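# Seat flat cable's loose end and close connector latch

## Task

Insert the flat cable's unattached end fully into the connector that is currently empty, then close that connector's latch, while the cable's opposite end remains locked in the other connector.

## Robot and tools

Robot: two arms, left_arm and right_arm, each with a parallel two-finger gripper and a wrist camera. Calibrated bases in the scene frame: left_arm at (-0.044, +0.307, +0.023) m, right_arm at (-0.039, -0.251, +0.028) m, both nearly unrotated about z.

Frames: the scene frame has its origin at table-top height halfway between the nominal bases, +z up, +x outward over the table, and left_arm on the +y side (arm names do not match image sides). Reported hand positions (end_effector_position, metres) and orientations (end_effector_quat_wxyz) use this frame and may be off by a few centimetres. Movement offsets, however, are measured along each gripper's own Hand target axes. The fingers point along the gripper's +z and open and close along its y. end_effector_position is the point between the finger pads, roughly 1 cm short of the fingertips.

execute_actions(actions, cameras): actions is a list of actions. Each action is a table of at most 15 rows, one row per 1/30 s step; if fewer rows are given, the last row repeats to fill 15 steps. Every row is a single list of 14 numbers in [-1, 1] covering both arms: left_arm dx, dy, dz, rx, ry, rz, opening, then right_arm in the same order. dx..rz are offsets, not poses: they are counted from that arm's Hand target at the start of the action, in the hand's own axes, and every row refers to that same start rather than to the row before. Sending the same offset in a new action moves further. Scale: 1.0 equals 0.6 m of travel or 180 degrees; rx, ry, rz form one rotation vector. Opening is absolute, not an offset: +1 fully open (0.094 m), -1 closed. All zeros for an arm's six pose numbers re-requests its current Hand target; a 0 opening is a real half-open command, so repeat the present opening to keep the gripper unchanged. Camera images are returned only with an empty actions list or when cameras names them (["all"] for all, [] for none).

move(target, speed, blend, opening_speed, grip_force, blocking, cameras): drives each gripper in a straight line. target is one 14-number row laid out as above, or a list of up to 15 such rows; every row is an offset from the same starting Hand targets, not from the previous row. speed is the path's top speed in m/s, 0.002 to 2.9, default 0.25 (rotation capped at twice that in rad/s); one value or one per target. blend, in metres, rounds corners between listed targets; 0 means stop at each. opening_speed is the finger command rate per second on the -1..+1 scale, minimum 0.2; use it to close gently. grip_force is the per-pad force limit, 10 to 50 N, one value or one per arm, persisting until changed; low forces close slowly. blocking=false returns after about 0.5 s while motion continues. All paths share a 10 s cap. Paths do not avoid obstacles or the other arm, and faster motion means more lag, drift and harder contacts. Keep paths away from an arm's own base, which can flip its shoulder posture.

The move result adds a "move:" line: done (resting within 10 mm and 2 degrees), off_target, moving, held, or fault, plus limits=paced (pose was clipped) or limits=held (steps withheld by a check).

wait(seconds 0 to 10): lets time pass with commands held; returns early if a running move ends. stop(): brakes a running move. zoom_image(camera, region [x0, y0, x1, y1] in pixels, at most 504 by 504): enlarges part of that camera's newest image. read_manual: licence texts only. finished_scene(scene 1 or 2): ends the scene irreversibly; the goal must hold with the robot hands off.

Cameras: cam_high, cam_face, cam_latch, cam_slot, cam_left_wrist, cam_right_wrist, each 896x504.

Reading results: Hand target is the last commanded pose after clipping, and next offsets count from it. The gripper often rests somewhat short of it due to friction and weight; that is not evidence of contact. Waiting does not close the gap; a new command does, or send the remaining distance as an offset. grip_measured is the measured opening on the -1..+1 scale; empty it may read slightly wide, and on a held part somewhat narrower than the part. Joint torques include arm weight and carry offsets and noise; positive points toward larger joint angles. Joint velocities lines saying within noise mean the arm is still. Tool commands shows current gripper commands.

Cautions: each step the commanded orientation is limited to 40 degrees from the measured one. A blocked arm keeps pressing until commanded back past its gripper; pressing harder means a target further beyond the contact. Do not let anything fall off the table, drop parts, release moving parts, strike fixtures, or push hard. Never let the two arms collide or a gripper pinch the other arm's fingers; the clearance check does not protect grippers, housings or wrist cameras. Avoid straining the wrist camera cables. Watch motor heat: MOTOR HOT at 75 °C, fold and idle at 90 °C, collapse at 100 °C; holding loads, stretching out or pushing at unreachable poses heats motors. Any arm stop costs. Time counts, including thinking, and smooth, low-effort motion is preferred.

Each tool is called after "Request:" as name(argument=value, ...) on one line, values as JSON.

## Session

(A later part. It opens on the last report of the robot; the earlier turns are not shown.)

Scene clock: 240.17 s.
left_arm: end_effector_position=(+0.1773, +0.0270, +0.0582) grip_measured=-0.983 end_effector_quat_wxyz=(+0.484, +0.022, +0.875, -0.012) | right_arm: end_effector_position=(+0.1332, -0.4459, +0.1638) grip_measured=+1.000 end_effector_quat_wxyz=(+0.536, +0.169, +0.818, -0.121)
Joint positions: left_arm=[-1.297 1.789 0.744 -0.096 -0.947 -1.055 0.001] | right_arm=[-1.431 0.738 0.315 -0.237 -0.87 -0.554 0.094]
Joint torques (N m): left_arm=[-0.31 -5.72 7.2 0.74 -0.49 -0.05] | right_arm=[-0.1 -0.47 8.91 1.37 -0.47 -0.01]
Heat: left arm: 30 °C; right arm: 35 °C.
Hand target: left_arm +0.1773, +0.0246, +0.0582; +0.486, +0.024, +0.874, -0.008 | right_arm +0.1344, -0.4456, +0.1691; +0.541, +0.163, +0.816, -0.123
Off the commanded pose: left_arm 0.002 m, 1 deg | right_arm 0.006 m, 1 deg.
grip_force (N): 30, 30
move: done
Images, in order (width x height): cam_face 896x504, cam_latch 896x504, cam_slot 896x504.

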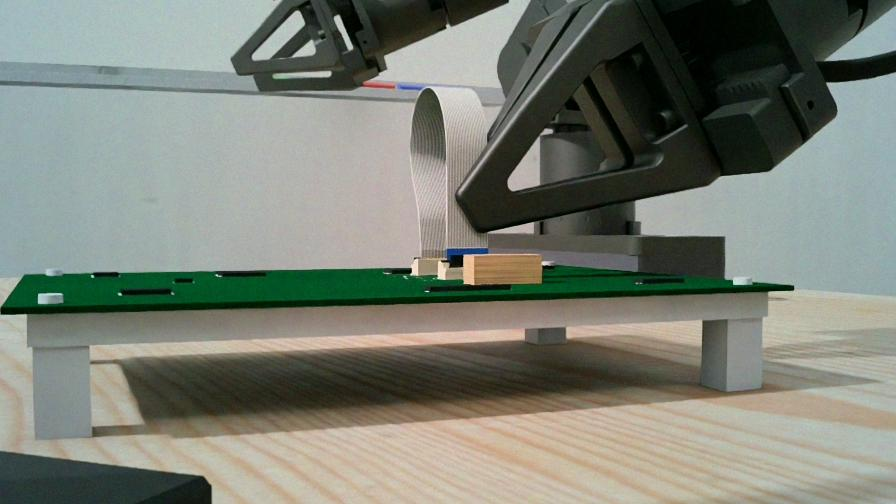

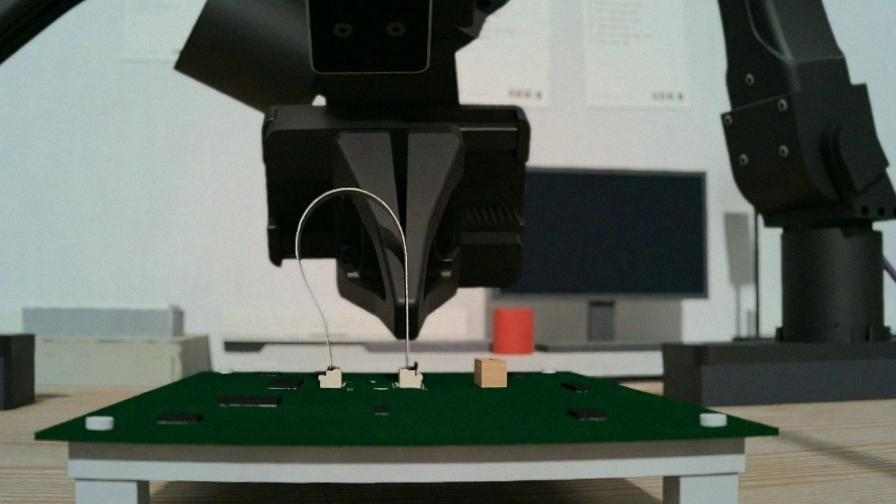

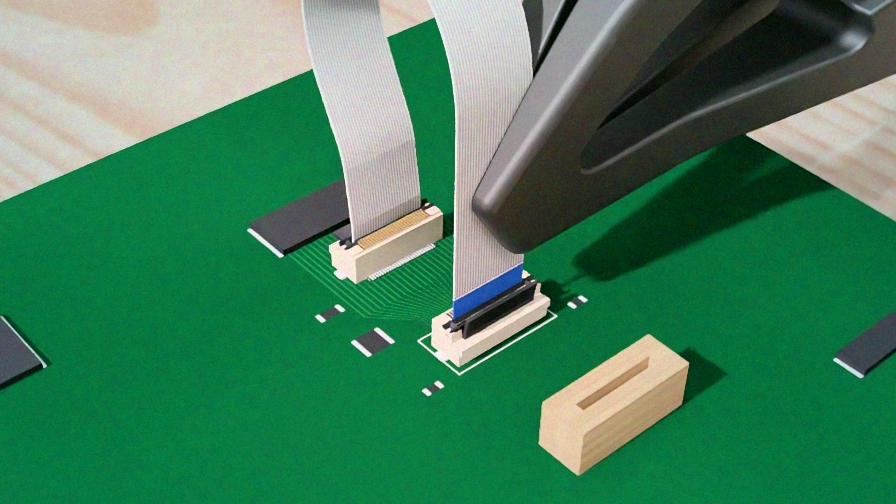

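Request:
move(target=[0.0034,0.0014,0.0017,-0.0015,0.0008,0.0024,-1,0,0,0,0,0,0,1], speed=0.03, cameras=["cam_latch", "cam_slot", "cam_face"])

Request:
zoom_image(camera="cam_latch", region=[380, 310, 460, 400])

Request:
zoom_image(camera="cam_slot", region=[435, 290, 485, 340])

Request:
zoom_image(camera="cam_slot", region=[500, 260, 550, 310])

Request:
zoom_image(camera="cam_face", region=[425, 240, 475, 290])

Scene clock: 242.47 s.
left_arm: end_effector_position=(+0.1776, +0.0274, +0.0579) grip_measured=-0.983 end_effector_quat_wxyz=(+0.485, +0.022, +0.874, -0.010) | right_arm: end_effector_position=(+0.1332, -0.4459, +0.1638) grip_measured=+1.000 end_effector_quat_wxyz=(+0.536, +0.169, +0.818, -0.121)
Joint positions: left_arm=[-1.297 1.791 0.744 -0.096 -0.95 -1.055 0.001] | right_arm=[-1.431 0.738 0.315 -0.237 -0.87 -0.554 0.094]
Joint torques (N m): left_arm=[-0.35 -5.38 7.15 0.71 -0.43 -0.04] | right_arm=[-0.09 -0.5 8.99 1.38 -0.47 0]
Heat: left arm: 30 °C; right arm: 35 °C.
Hand target: left_arm +0.1772, +0.0255, +0.0560; +0.485, +0.026, +0.874, -0.004 | right_arm +0.1344, -0.4456, +0.1691; +0.541, +0.163, +0.816, -0.123
Off the commanded pose: left_arm 0.003 m, 1 deg | right_arm 0.006 m, 1 deg.
grip_force (N): 30, 30
move: done
Images, in order (width x height): cam_face 896x504, cam_latch 896x504, cam_slot 896x504.

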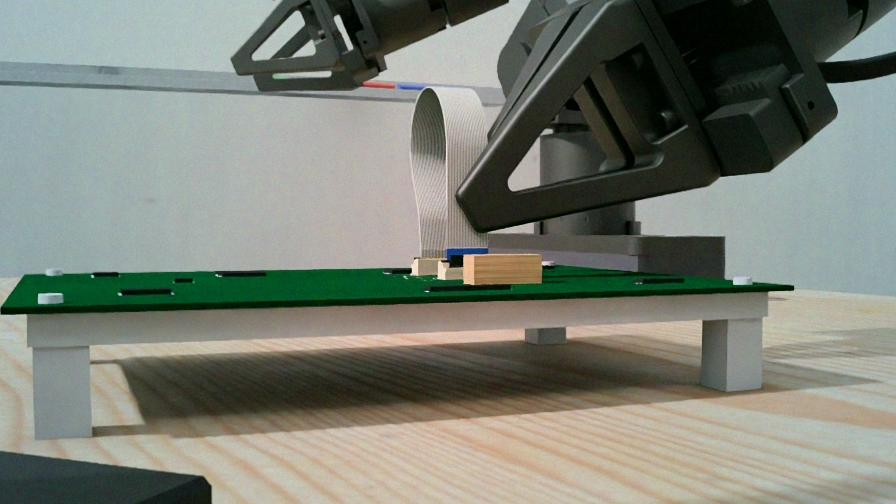

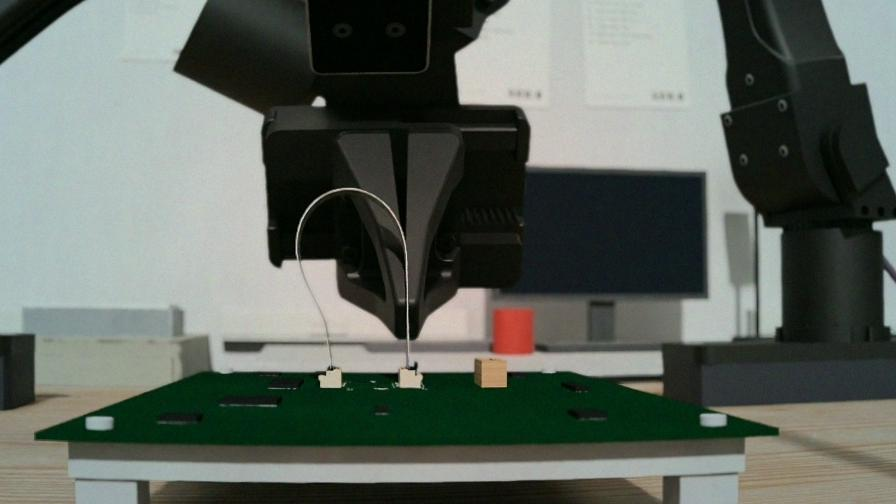

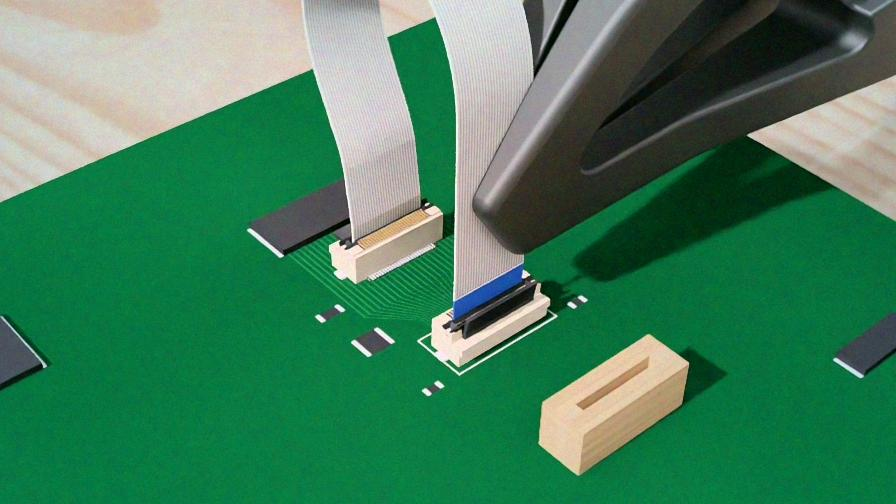

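Scaled by 5.600 from the camera's 896x504 image, which has a finer 1280x720 frame.

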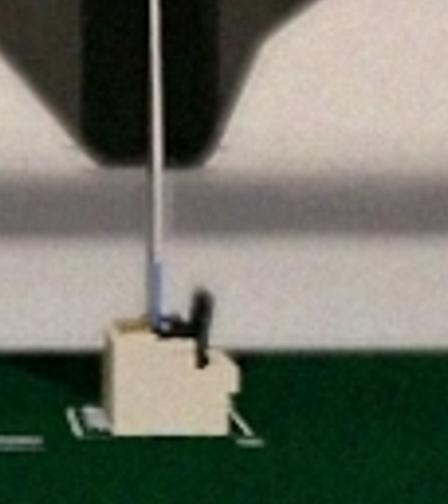

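Scaled by 10.080 from the camera's 896x504 image, which has a finer 1280x720 frame.

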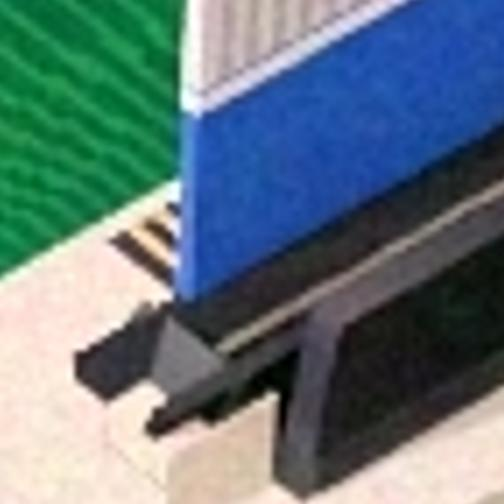

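Scaled by 10.080 from the camera's 896x504 image, which has a finer 1280x720 frame.

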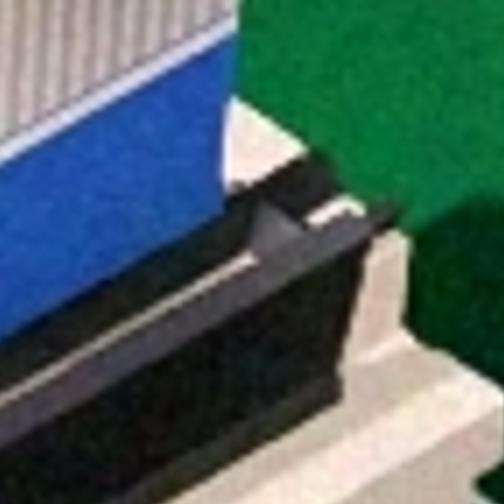

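Scaled by 10.080 from the camera's 896x504 image, which has a finer 1280x720 frame.

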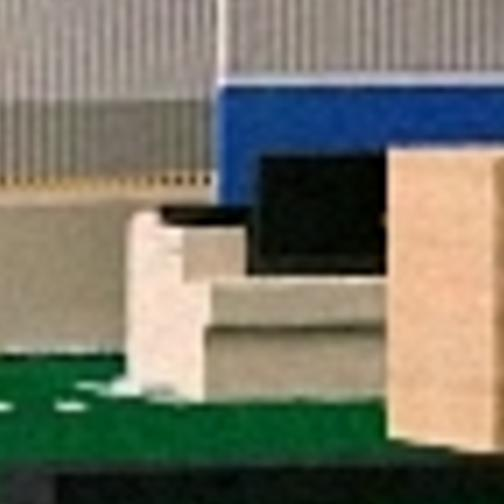

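Request:
move(target=[[-0.0256,-0.0086,-0.0137,0.0103,-0.0059,-0.0166,-1,0,0,0,0,0,0,1],[-0.0008,0.0002,-0.0006,0,0,0,-1,0,0,0,0,0,0,1]], speed=0.03, cameras=["cam_latch", "cam_slot", "cam_face"])

Request:
zoom_image(camera="cam_latch", region=[380, 310, 460, 400])

Request:
zoom_image(camera="cam_slot", region=[435, 290, 485, 340])

Request:
zoom_image(camera="cam_slot", region=[500, 260, 550, 310])

Request:
zoom_image(camera="cam_face", region=[425, 240, 475, 290])

Scene clock: 252.40 s.
left_arm: end_effector_position=(+0.1774, +0.0273, +0.0581) grip_measured=-0.983 end_effector_quat_wxyz=(+0.484, +0.023, +0.875, -0.011) | right_arm: end_effector_position=(+0.1332, -0.4459, +0.1638) grip_measured=+1.000 end_effector_quat_wxyz=(+0.536, +0.169, +0.818, -0.121)
Joint positions: left_arm=[-1.297 1.789 0.744 -0.097 -0.948 -1.055 0.001] | right_arm=[-1.431 0.738 0.315 -0.237 -0.87 -0.554 0.094]
Joint torques (N m): left_arm=[-0.31 -5.38 7.21 0.7 -0.49 -0.04] | right_arm=[-0.09 -0.5 9.01 1.39 -0.48 -0.02]
Heat: left arm: 30 °C; right arm: 35 °C.
Hand target: left_arm +0.1771, +0.0256, +0.0566; +0.485, +0.026, +0.874, -0.004 | right_arm +0.1344, -0.4456, +0.1691; +0.541, +0.163, +0.816, -0.123
Off the commanded pose: left_arm 0.002 m, 1 deg | right_arm 0.006 m, 1 deg.
grip_force (N): 30, 30
move: done
Images, in order (width x height): cam_face 896x504, cam_latch 896x504, cam_slot 896x504.

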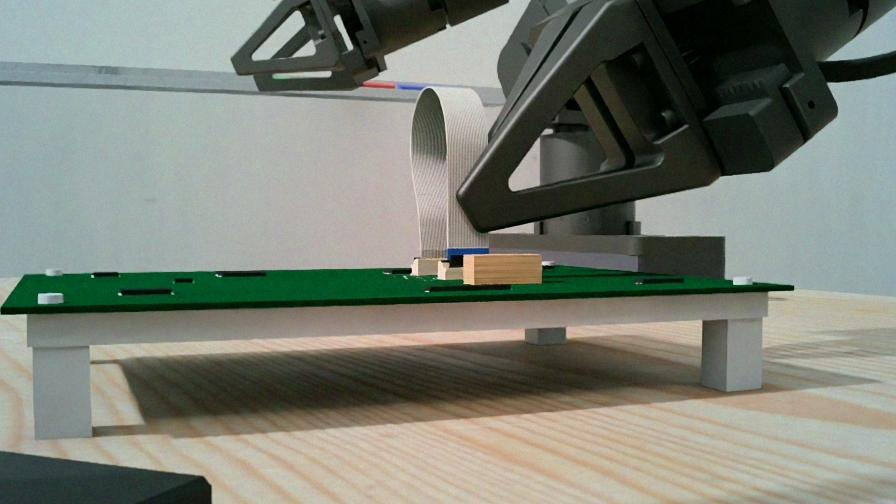

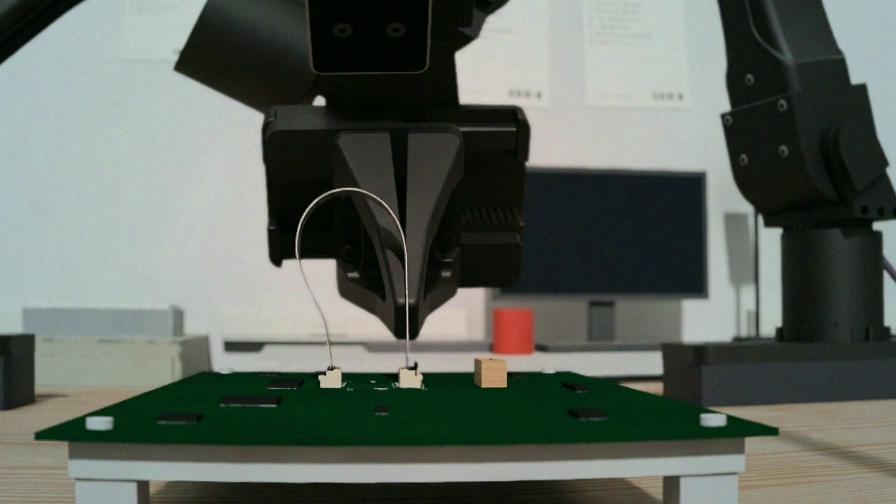

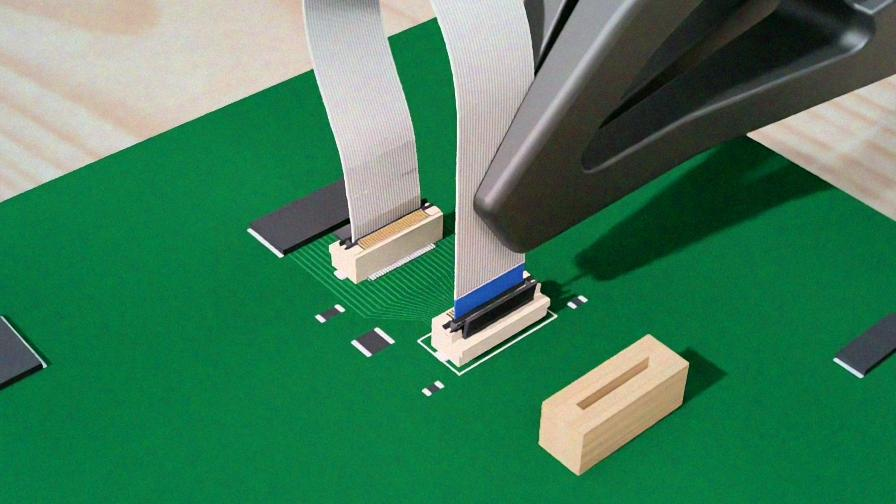

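Scaled by 5.600 from the camera's 896x504 image, which has a finer 1280x720 frame.

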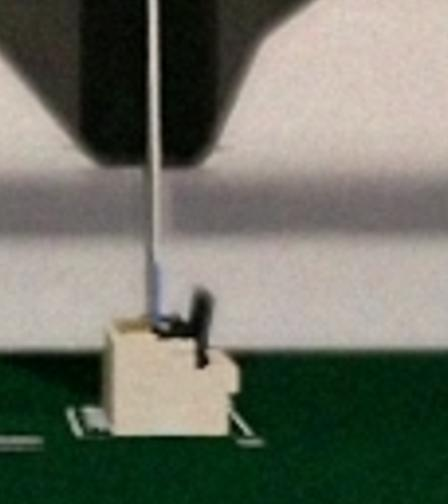

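Scaled by 10.080 from the camera's 896x504 image, which has a finer 1280x720 frame.

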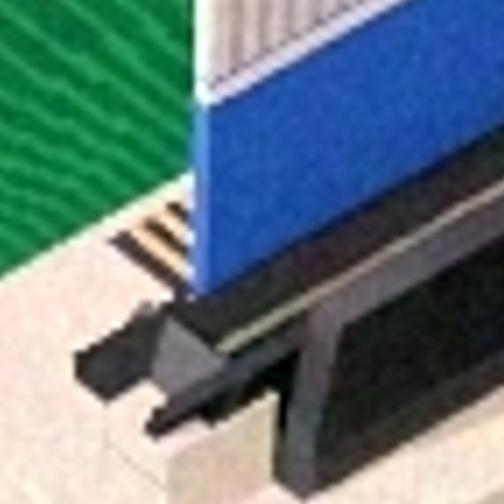

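Scaled by 10.080 from the camera's 896x504 image, which has a finer 1280x720 frame.

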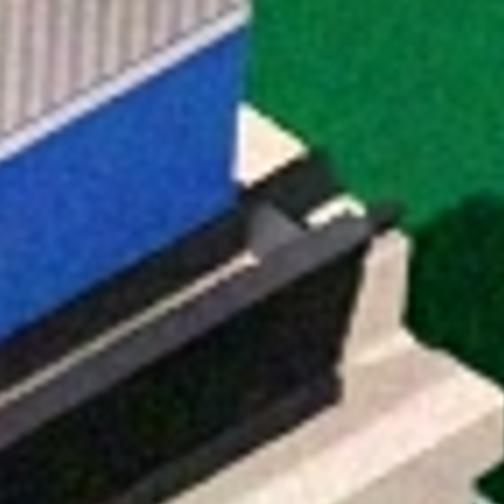

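Scaled by 10.080 from the camera's 896x504 image, which has a finer 1280x720 frame.

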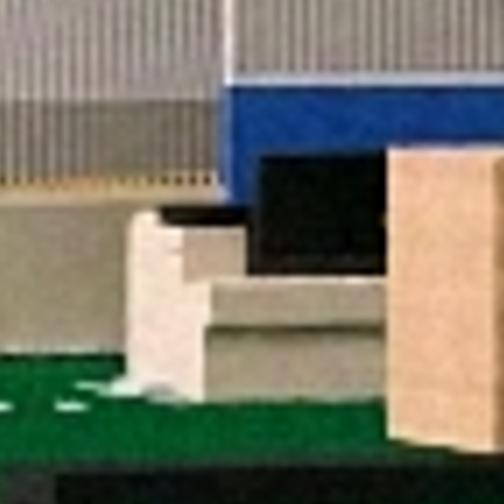

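Request:
move(target=[-0.0054,0.0032,0,-0.0034,-0.0058,0,-1,0,0,0,0,0,0,1], speed=0.03, cameras=["cam_latch", "cam_slot", "cam_face"])

Request:
zoom_image(camera="cam_latch", region=[380, 310, 460, 400])

Request:
zoom_image(camera="cam_slot", region=[435, 290, 485, 340])

Request:
zoom_image(camera="cam_slot", region=[500, 260, 550, 310])

Request:
zoom_image(camera="cam_face", region=[425, 240, 475, 290])

Scene clock: 258.57 s.
left_arm: end_effector_position=(+0.1779, +0.0284, +0.0581) grip_measured=-0.983 end_effector_quat_wxyz=(+0.487, +0.023, +0.873, -0.007) | right_arm: end_effector_position=(+0.1332, -0.4459, +0.1638) grip_measured=+1.000 end_effector_quat_wxyz=(+0.536, +0.169, +0.818, -0.121)
Joint positions: left_arm=[-1.297 1.793 0.744 -0.099 -0.956 -1.055 0.001] | right_arm=[-1.431 0.738 0.315 -0.237 -0.87 -0.554 0.094]
Joint torques (N m): left_arm=[-0.28 -5.61 7.17 0.71 -0.61 -0.04] | right_arm=[-0.09 -0.49 8.92 1.38 -0.48 0]
Heat: left arm: 30 °C; right arm: 35 °C.
Hand target: left_arm +0.1790, +0.0274, +0.0594; +0.493, +0.023, +0.870, +0.000 | right_arm +0.1344, -0.4456, +0.1691; +0.541, +0.163, +0.816, -0.123
Off the commanded pose: left_arm 0.002 m, 1 deg | right_arm 0.006 m, 1 deg.
grip_force (N): 30, 30
move: done
Images, in order (width x height): cam_face 896x504, cam_latch 896x504, cam_slot 896x504.

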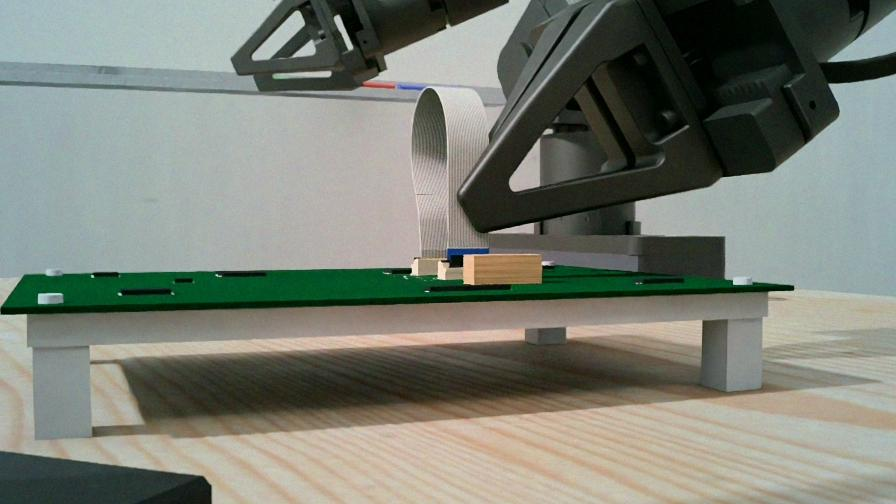

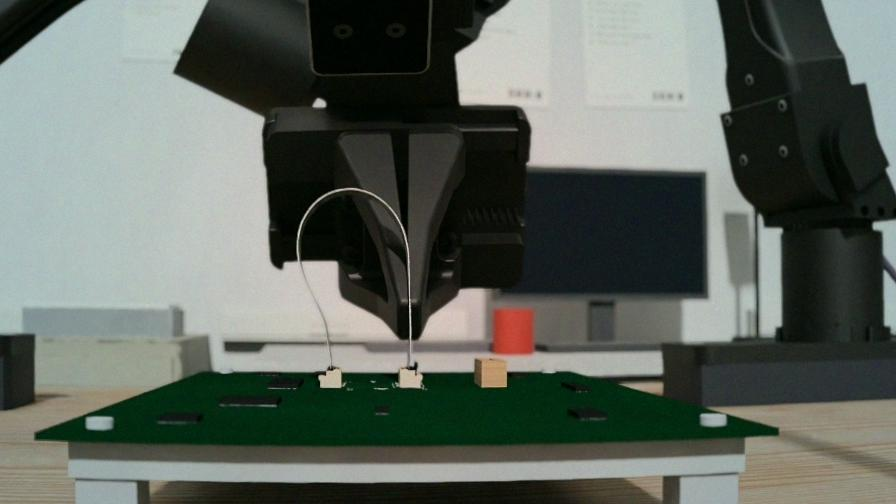

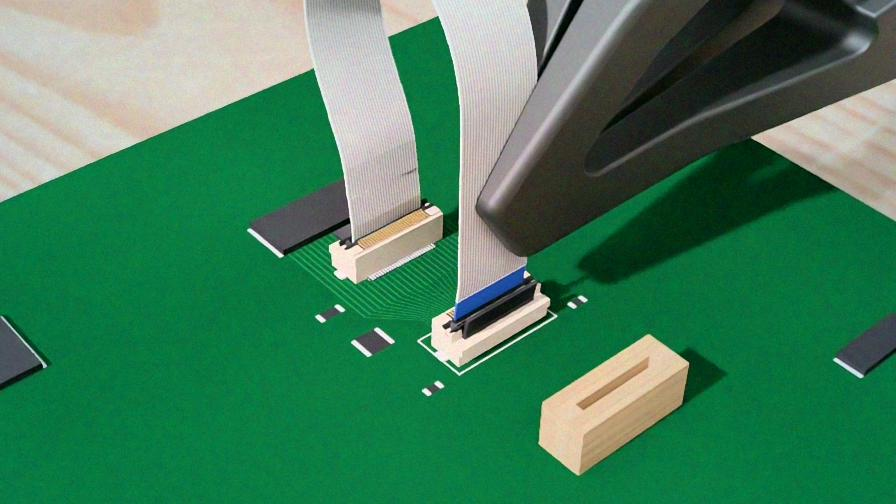

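Scaled by 5.600 from the camera's 896x504 image, which has a finer 1280x720 frame.

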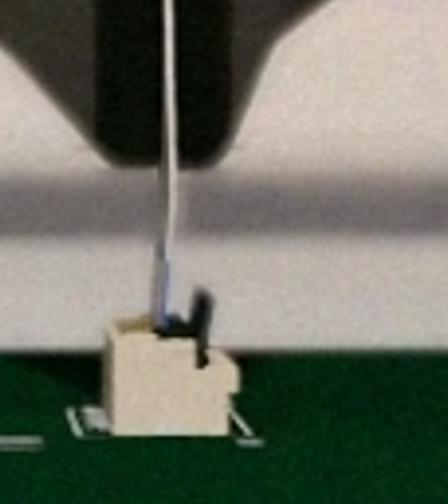

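Scaled by 10.080 from the camera's 896x504 image, which has a finer 1280x720 frame.

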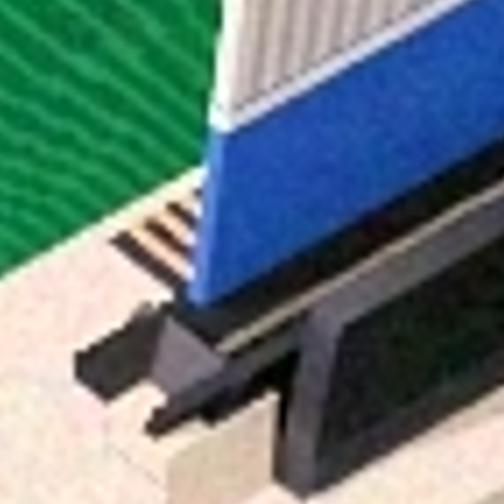

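Scaled by 10.080 from the camera's 896x504 image, which has a finer 1280x720 frame.

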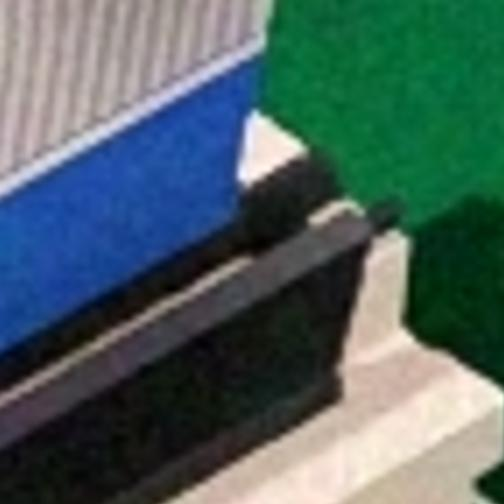

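Scaled by 10.080 from the camera's 896x504 image, which has a finer 1280x720 frame.

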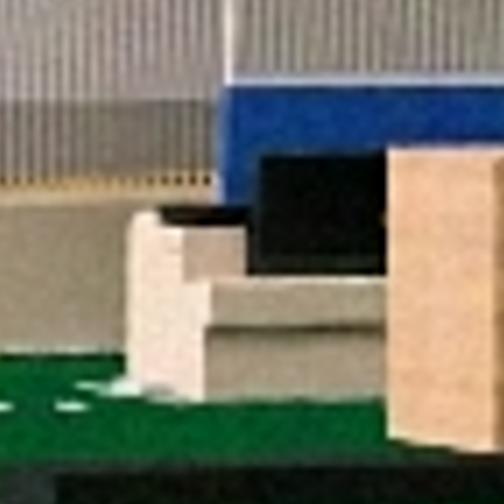

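Request:
zoom_image(camera="cam_slot", region=[335, 215, 385, 265])

Request:
zoom_image(camera="cam_slot", region=[400, 185, 450, 235])

Request:
zoom_image(camera="cam_face", region=[405, 240, 465, 290])

Scaled by 10.080 from the camera's 896x504 image, which has a finer 1280x720 frame.

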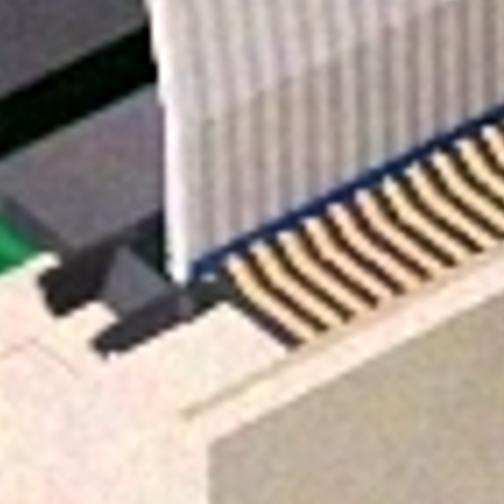

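Scaled by 10.080 from the camera's 896x504 image, which has a finer 1280x720 frame.

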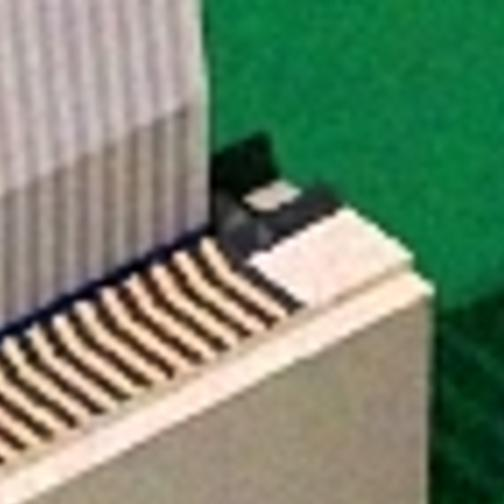

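Scaled by 8.400 from the camera's 896x504 image, which has a finer 1280x720 frame.

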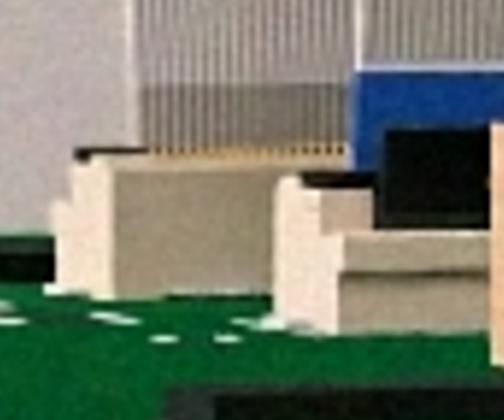

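Request:
move(target=[-0.0256,-0.0086,-0.0137,0.0103,-0.0059,-0.0166,-1,0,0,0,0,0,0,1], speed=0.04, cameras=["cam_latch", "cam_slot", "cam_face"])

Request:
zoom_image(camera="cam_latch", region=[380, 310, 460, 400])

Request:
zoom_image(camera="cam_slot", region=[435, 290, 485, 340])

Request:
zoom_image(camera="cam_slot", region=[500, 260, 550, 310])

Scene clock: 268.60 s.
left_arm: end_effector_position=(+0.1780, +0.0280, +0.0593) grip_measured=-0.983 end_effector_quat_wxyz=(+0.487, +0.022, +0.873, -0.009) | right_arm: end_effector_position=(+0.1332, -0.4459, +0.1638) grip_measured=+1.000 end_effector_quat_wxyz=(+0.536, +0.169, +0.818, -0.121)
Joint positions: left_arm=[-1.297 1.789 0.744 -0.099 -0.956 -1.055 0.001] | right_arm=[-1.431 0.738 0.315 -0.237 -0.87 -0.554 0.094]
Joint torques (N m): left_arm=[-0.49 -9.42 7.1 0.82 -0.65 -0.07] | right_arm=[-0.1 -0.51 8.92 1.38 -0.46 -0.01]
Heat: left arm: 30 °C; right arm: 35 °C.
Hand target: left_arm +0.1796, +0.0218, +0.0766; +0.500, +0.009, +0.865, -0.027 | right_arm +0.1344, -0.4456, +0.1691; +0.541, +0.163, +0.816, -0.123
Off the commanded pose: left_arm 0.018 m, 3 deg | right_arm 0.006 m, 1 deg.
grip_force (N): 30, 30
move: off_target (left_arm)
Images, in order (width x height): cam_face 896x504, cam_latch 896x504, cam_slot 896x504.

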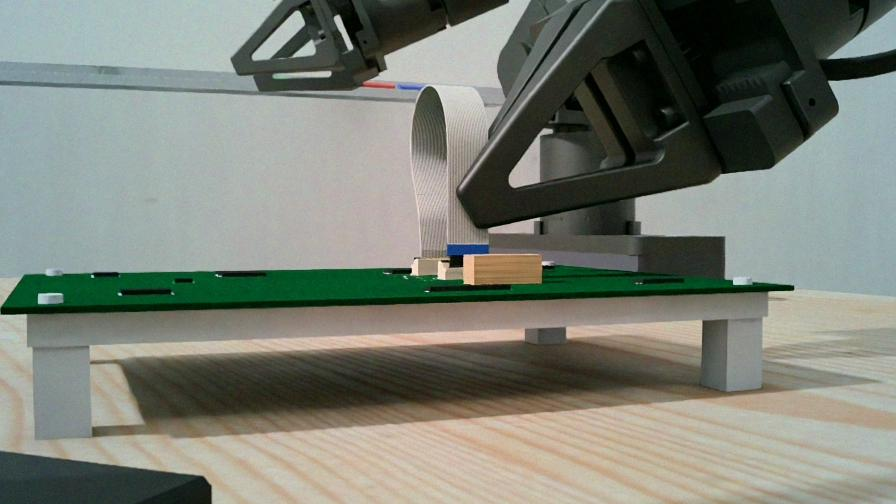

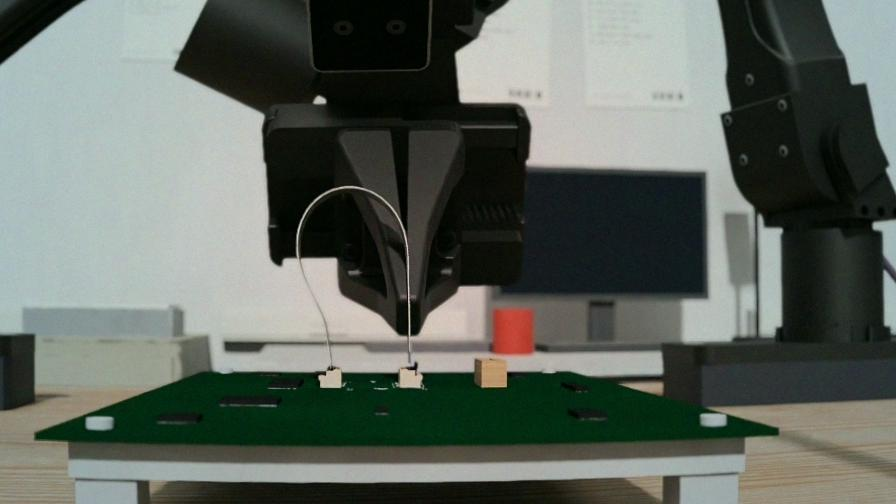

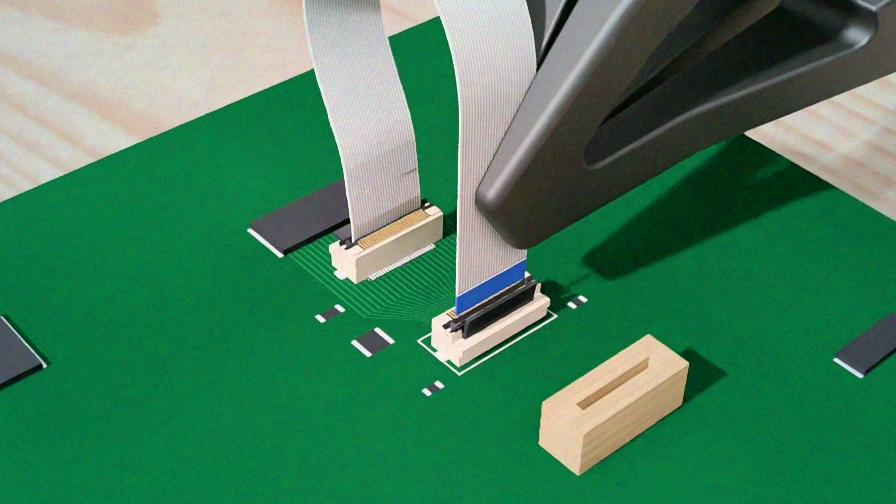

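Scaled by 5.600 from the camera's 896x504 image, which has a finer 1280x720 frame.

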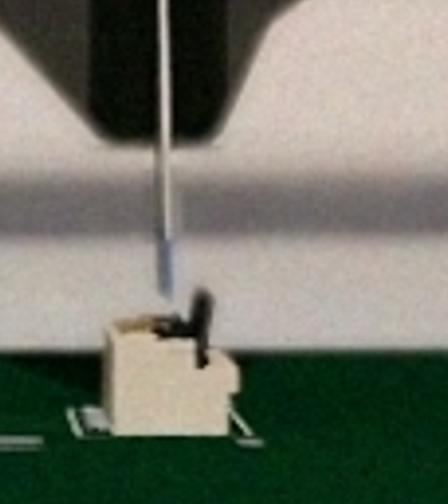

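Scaled by 10.080 from the camera's 896x504 image, which has a finer 1280x720 frame.

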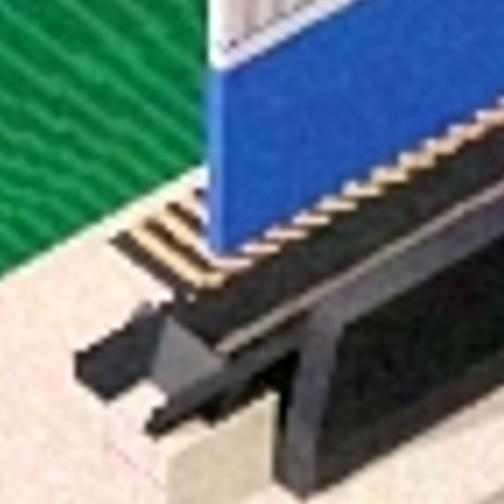

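Scaled by 10.080 from the camera's 896x504 image, which has a finer 1280x720 frame.

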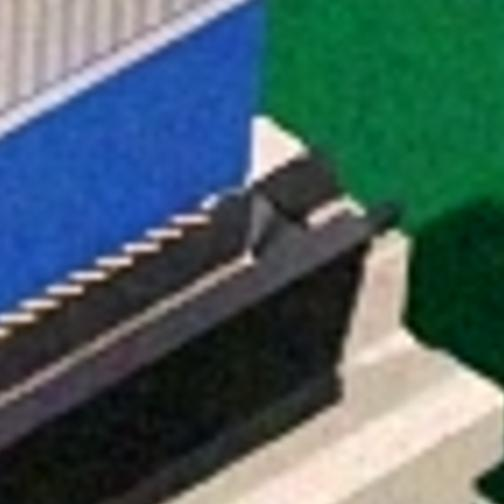

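Request:
move(target=[-0.0036,-0.0066,0.0002,0.0041,-0.0024,-0.0069,-1,0,0,0,0,0,0,1], speed=0.03, cameras=["cam_latch", "cam_slot"])

Request:
zoom_image(camera="cam_latch", region=[380, 310, 460, 400])

Request:
zoom_image(camera="cam_slot", region=[435, 290, 485, 340])

Request:
zoom_image(camera="cam_slot", region=[500, 260, 550, 310])

Scene clock: 271.70 s.
left_arm: end_effector_position=(+0.1782, +0.0273, +0.0597) grip_measured=-0.983 end_effector_quat_wxyz=(+0.488, +0.021, +0.873, -0.011) | right_arm: end_effector_position=(+0.1332, -0.4459, +0.1638) grip_measured=+1.000 end_effector_quat_wxyz=(+0.536, +0.169, +0.818, -0.121)
Joint positions: left_arm=[-1.297 1.789 0.744 -0.094 -0.956 -1.055 0.001] | right_arm=[-1.431 0.738 0.315 -0.237 -0.87 -0.554 0.094]
Joint torques (N m): left_arm=[-0.53 -9.44 7.1 1.04 -0.64 -0.09] | right_arm=[-0.16 -0.44 8.91 1.38 -0.48 -0.01]
Heat: left arm: 30 °C; right arm: 35 °C.
Hand target: left_arm +0.1806, +0.0178, +0.0785; +0.503, +0.002, +0.863, -0.038 | right_arm +0.1344, -0.4456, +0.1691; +0.541, +0.163, +0.816, -0.123
Off the commanded pose: left_arm 0.021 m, 4 deg | right_arm 0.006 m, 1 deg.
grip_force (N): 30, 30
move: off_target (left_arm)
Images, in order (width x height): cam_latch 896x504, cam_slot 896x504.

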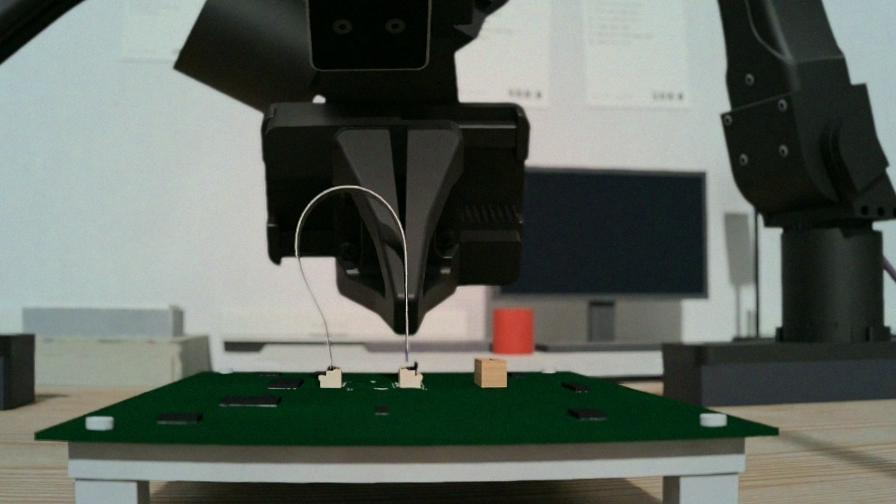

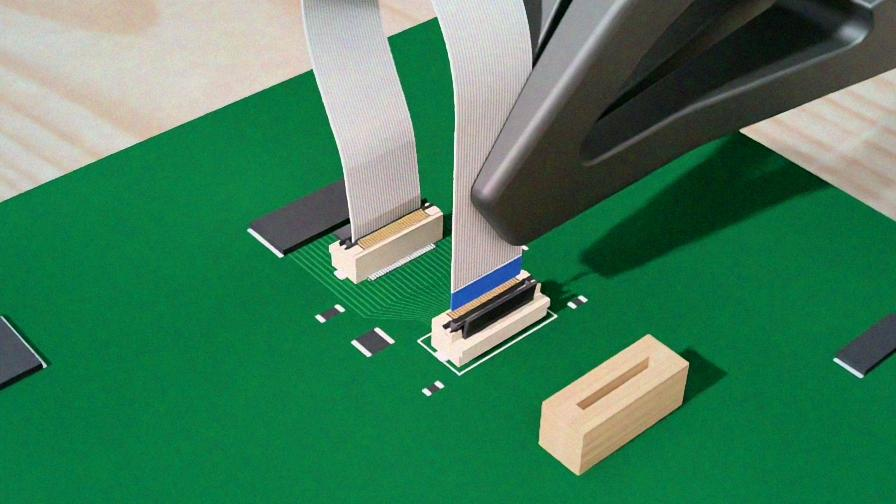

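Scaled by 5.600 from the camera's 896x504 image, which has a finer 1280x720 frame.

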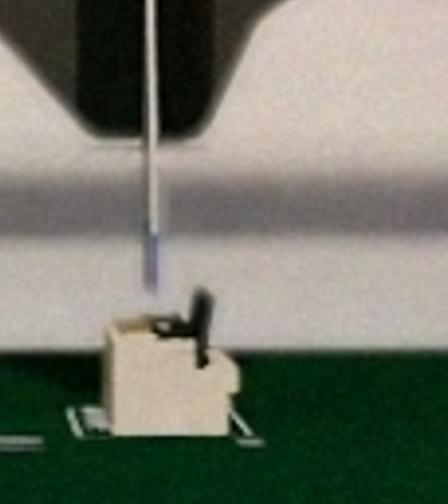

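Scaled by 10.080 from the camera's 896x504 image, which has a finer 1280x720 frame.

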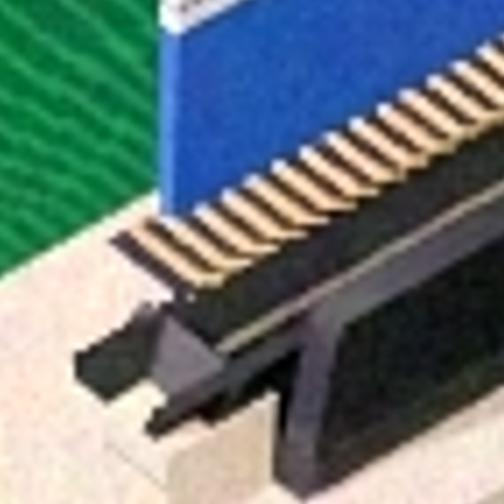

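Scaled by 10.080 from the camera's 896x504 image, which has a finer 1280x720 frame.

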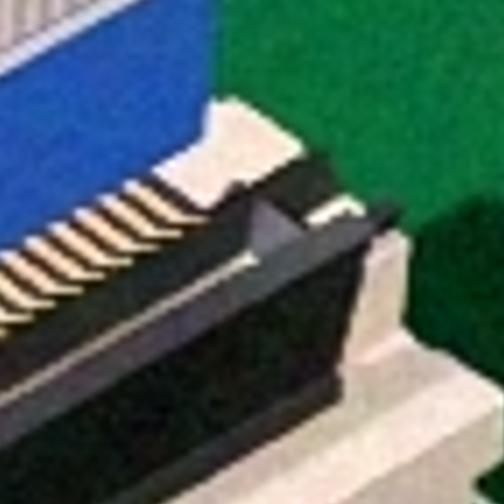

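Request:
move(target=[0.0103,0.0045,-0.0005,-0.0013,0.0094,0.0075,-1,0,0,0,0,0,0,1], speed=0.03, cameras=["cam_latch", "cam_slot"])

Request:
zoom_image(camera="cam_latch", region=[380, 310, 460, 400])

Request:
zoom_image(camera="cam_slot", region=[435, 290, 485, 340])

Request:
zoom_image(camera="cam_slot", region=[500, 260, 550, 310])

Scene clock: 276.57 s.
left_arm: end_effector_position=(+0.1770, +0.0269, +0.0578) grip_measured=-0.983 end_effector_quat_wxyz=(+0.483, +0.023, +0.875, -0.012) | right_arm: end_effector_position=(+0.1332, -0.4459, +0.1638) grip_measured=+1.000 end_effector_quat_wxyz=(+0.536, +0.169, +0.818, -0.121)
Joint positions: left_arm=[-1.297 1.789 0.744 -0.098 -0.944 -1.055 0.001] | right_arm=[-1.431 0.738 0.315 -0.237 -0.87 -0.554 0.094]
Joint torques (N m): left_arm=[-0.51 -9.4 7.15 0.76 -0.51 -0.09] | right_arm=[-0.05 -0.49 8.94 1.37 -0.48 -0.01]
Heat: left arm: 30 °C; right arm: 35 °C.
Hand target: left_arm +0.1774, +0.0204, +0.0731; +0.491, +0.012, +0.871, -0.030 | right_arm +0.1344, -0.4456, +0.1691; +0.541, +0.163, +0.816, -0.123
Off the commanded pose: left_arm 0.017 m, 3 deg | right_arm 0.006 m, 1 deg.
grip_force (N): 30, 30
move: off_target (left_arm)
Images, in order (width x height): cam_latch 896x504, cam_slot 896x504.

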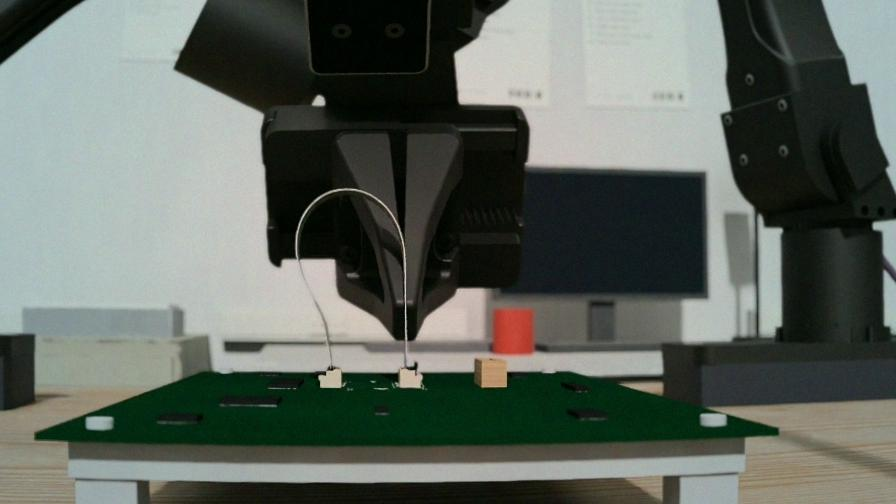

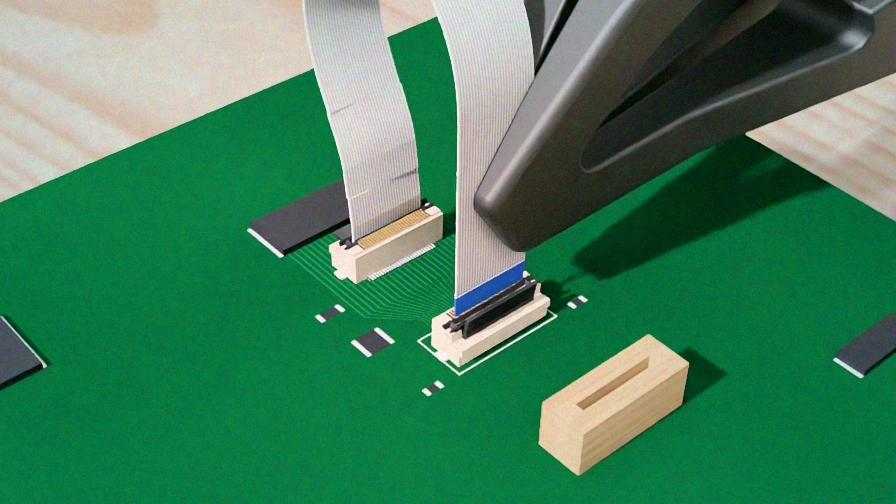

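Scaled by 5.600 from the camera's 896x504 image, which has a finer 1280x720 frame.

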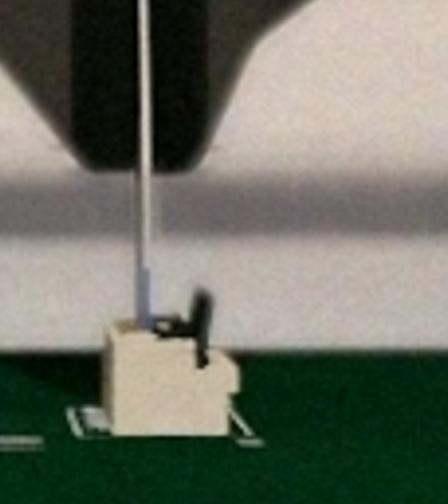

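Scaled by 10.080 from the camera's 896x504 image, which has a finer 1280x720 frame.

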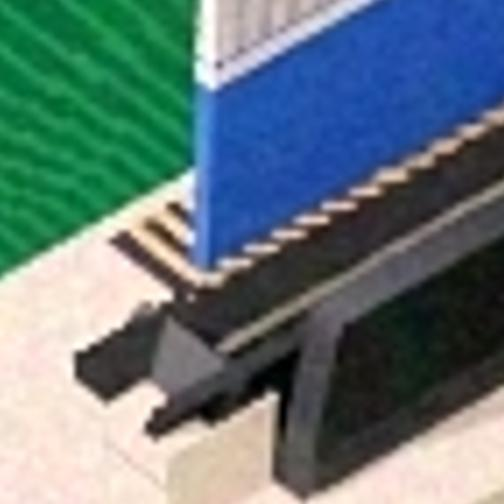

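Scaled by 10.080 from the camera's 896x504 image, which has a finer 1280x720 frame.

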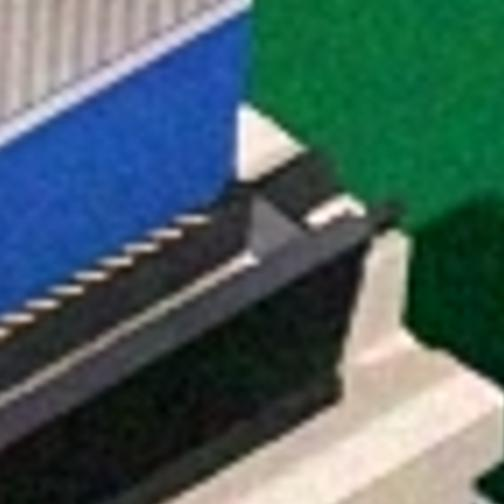

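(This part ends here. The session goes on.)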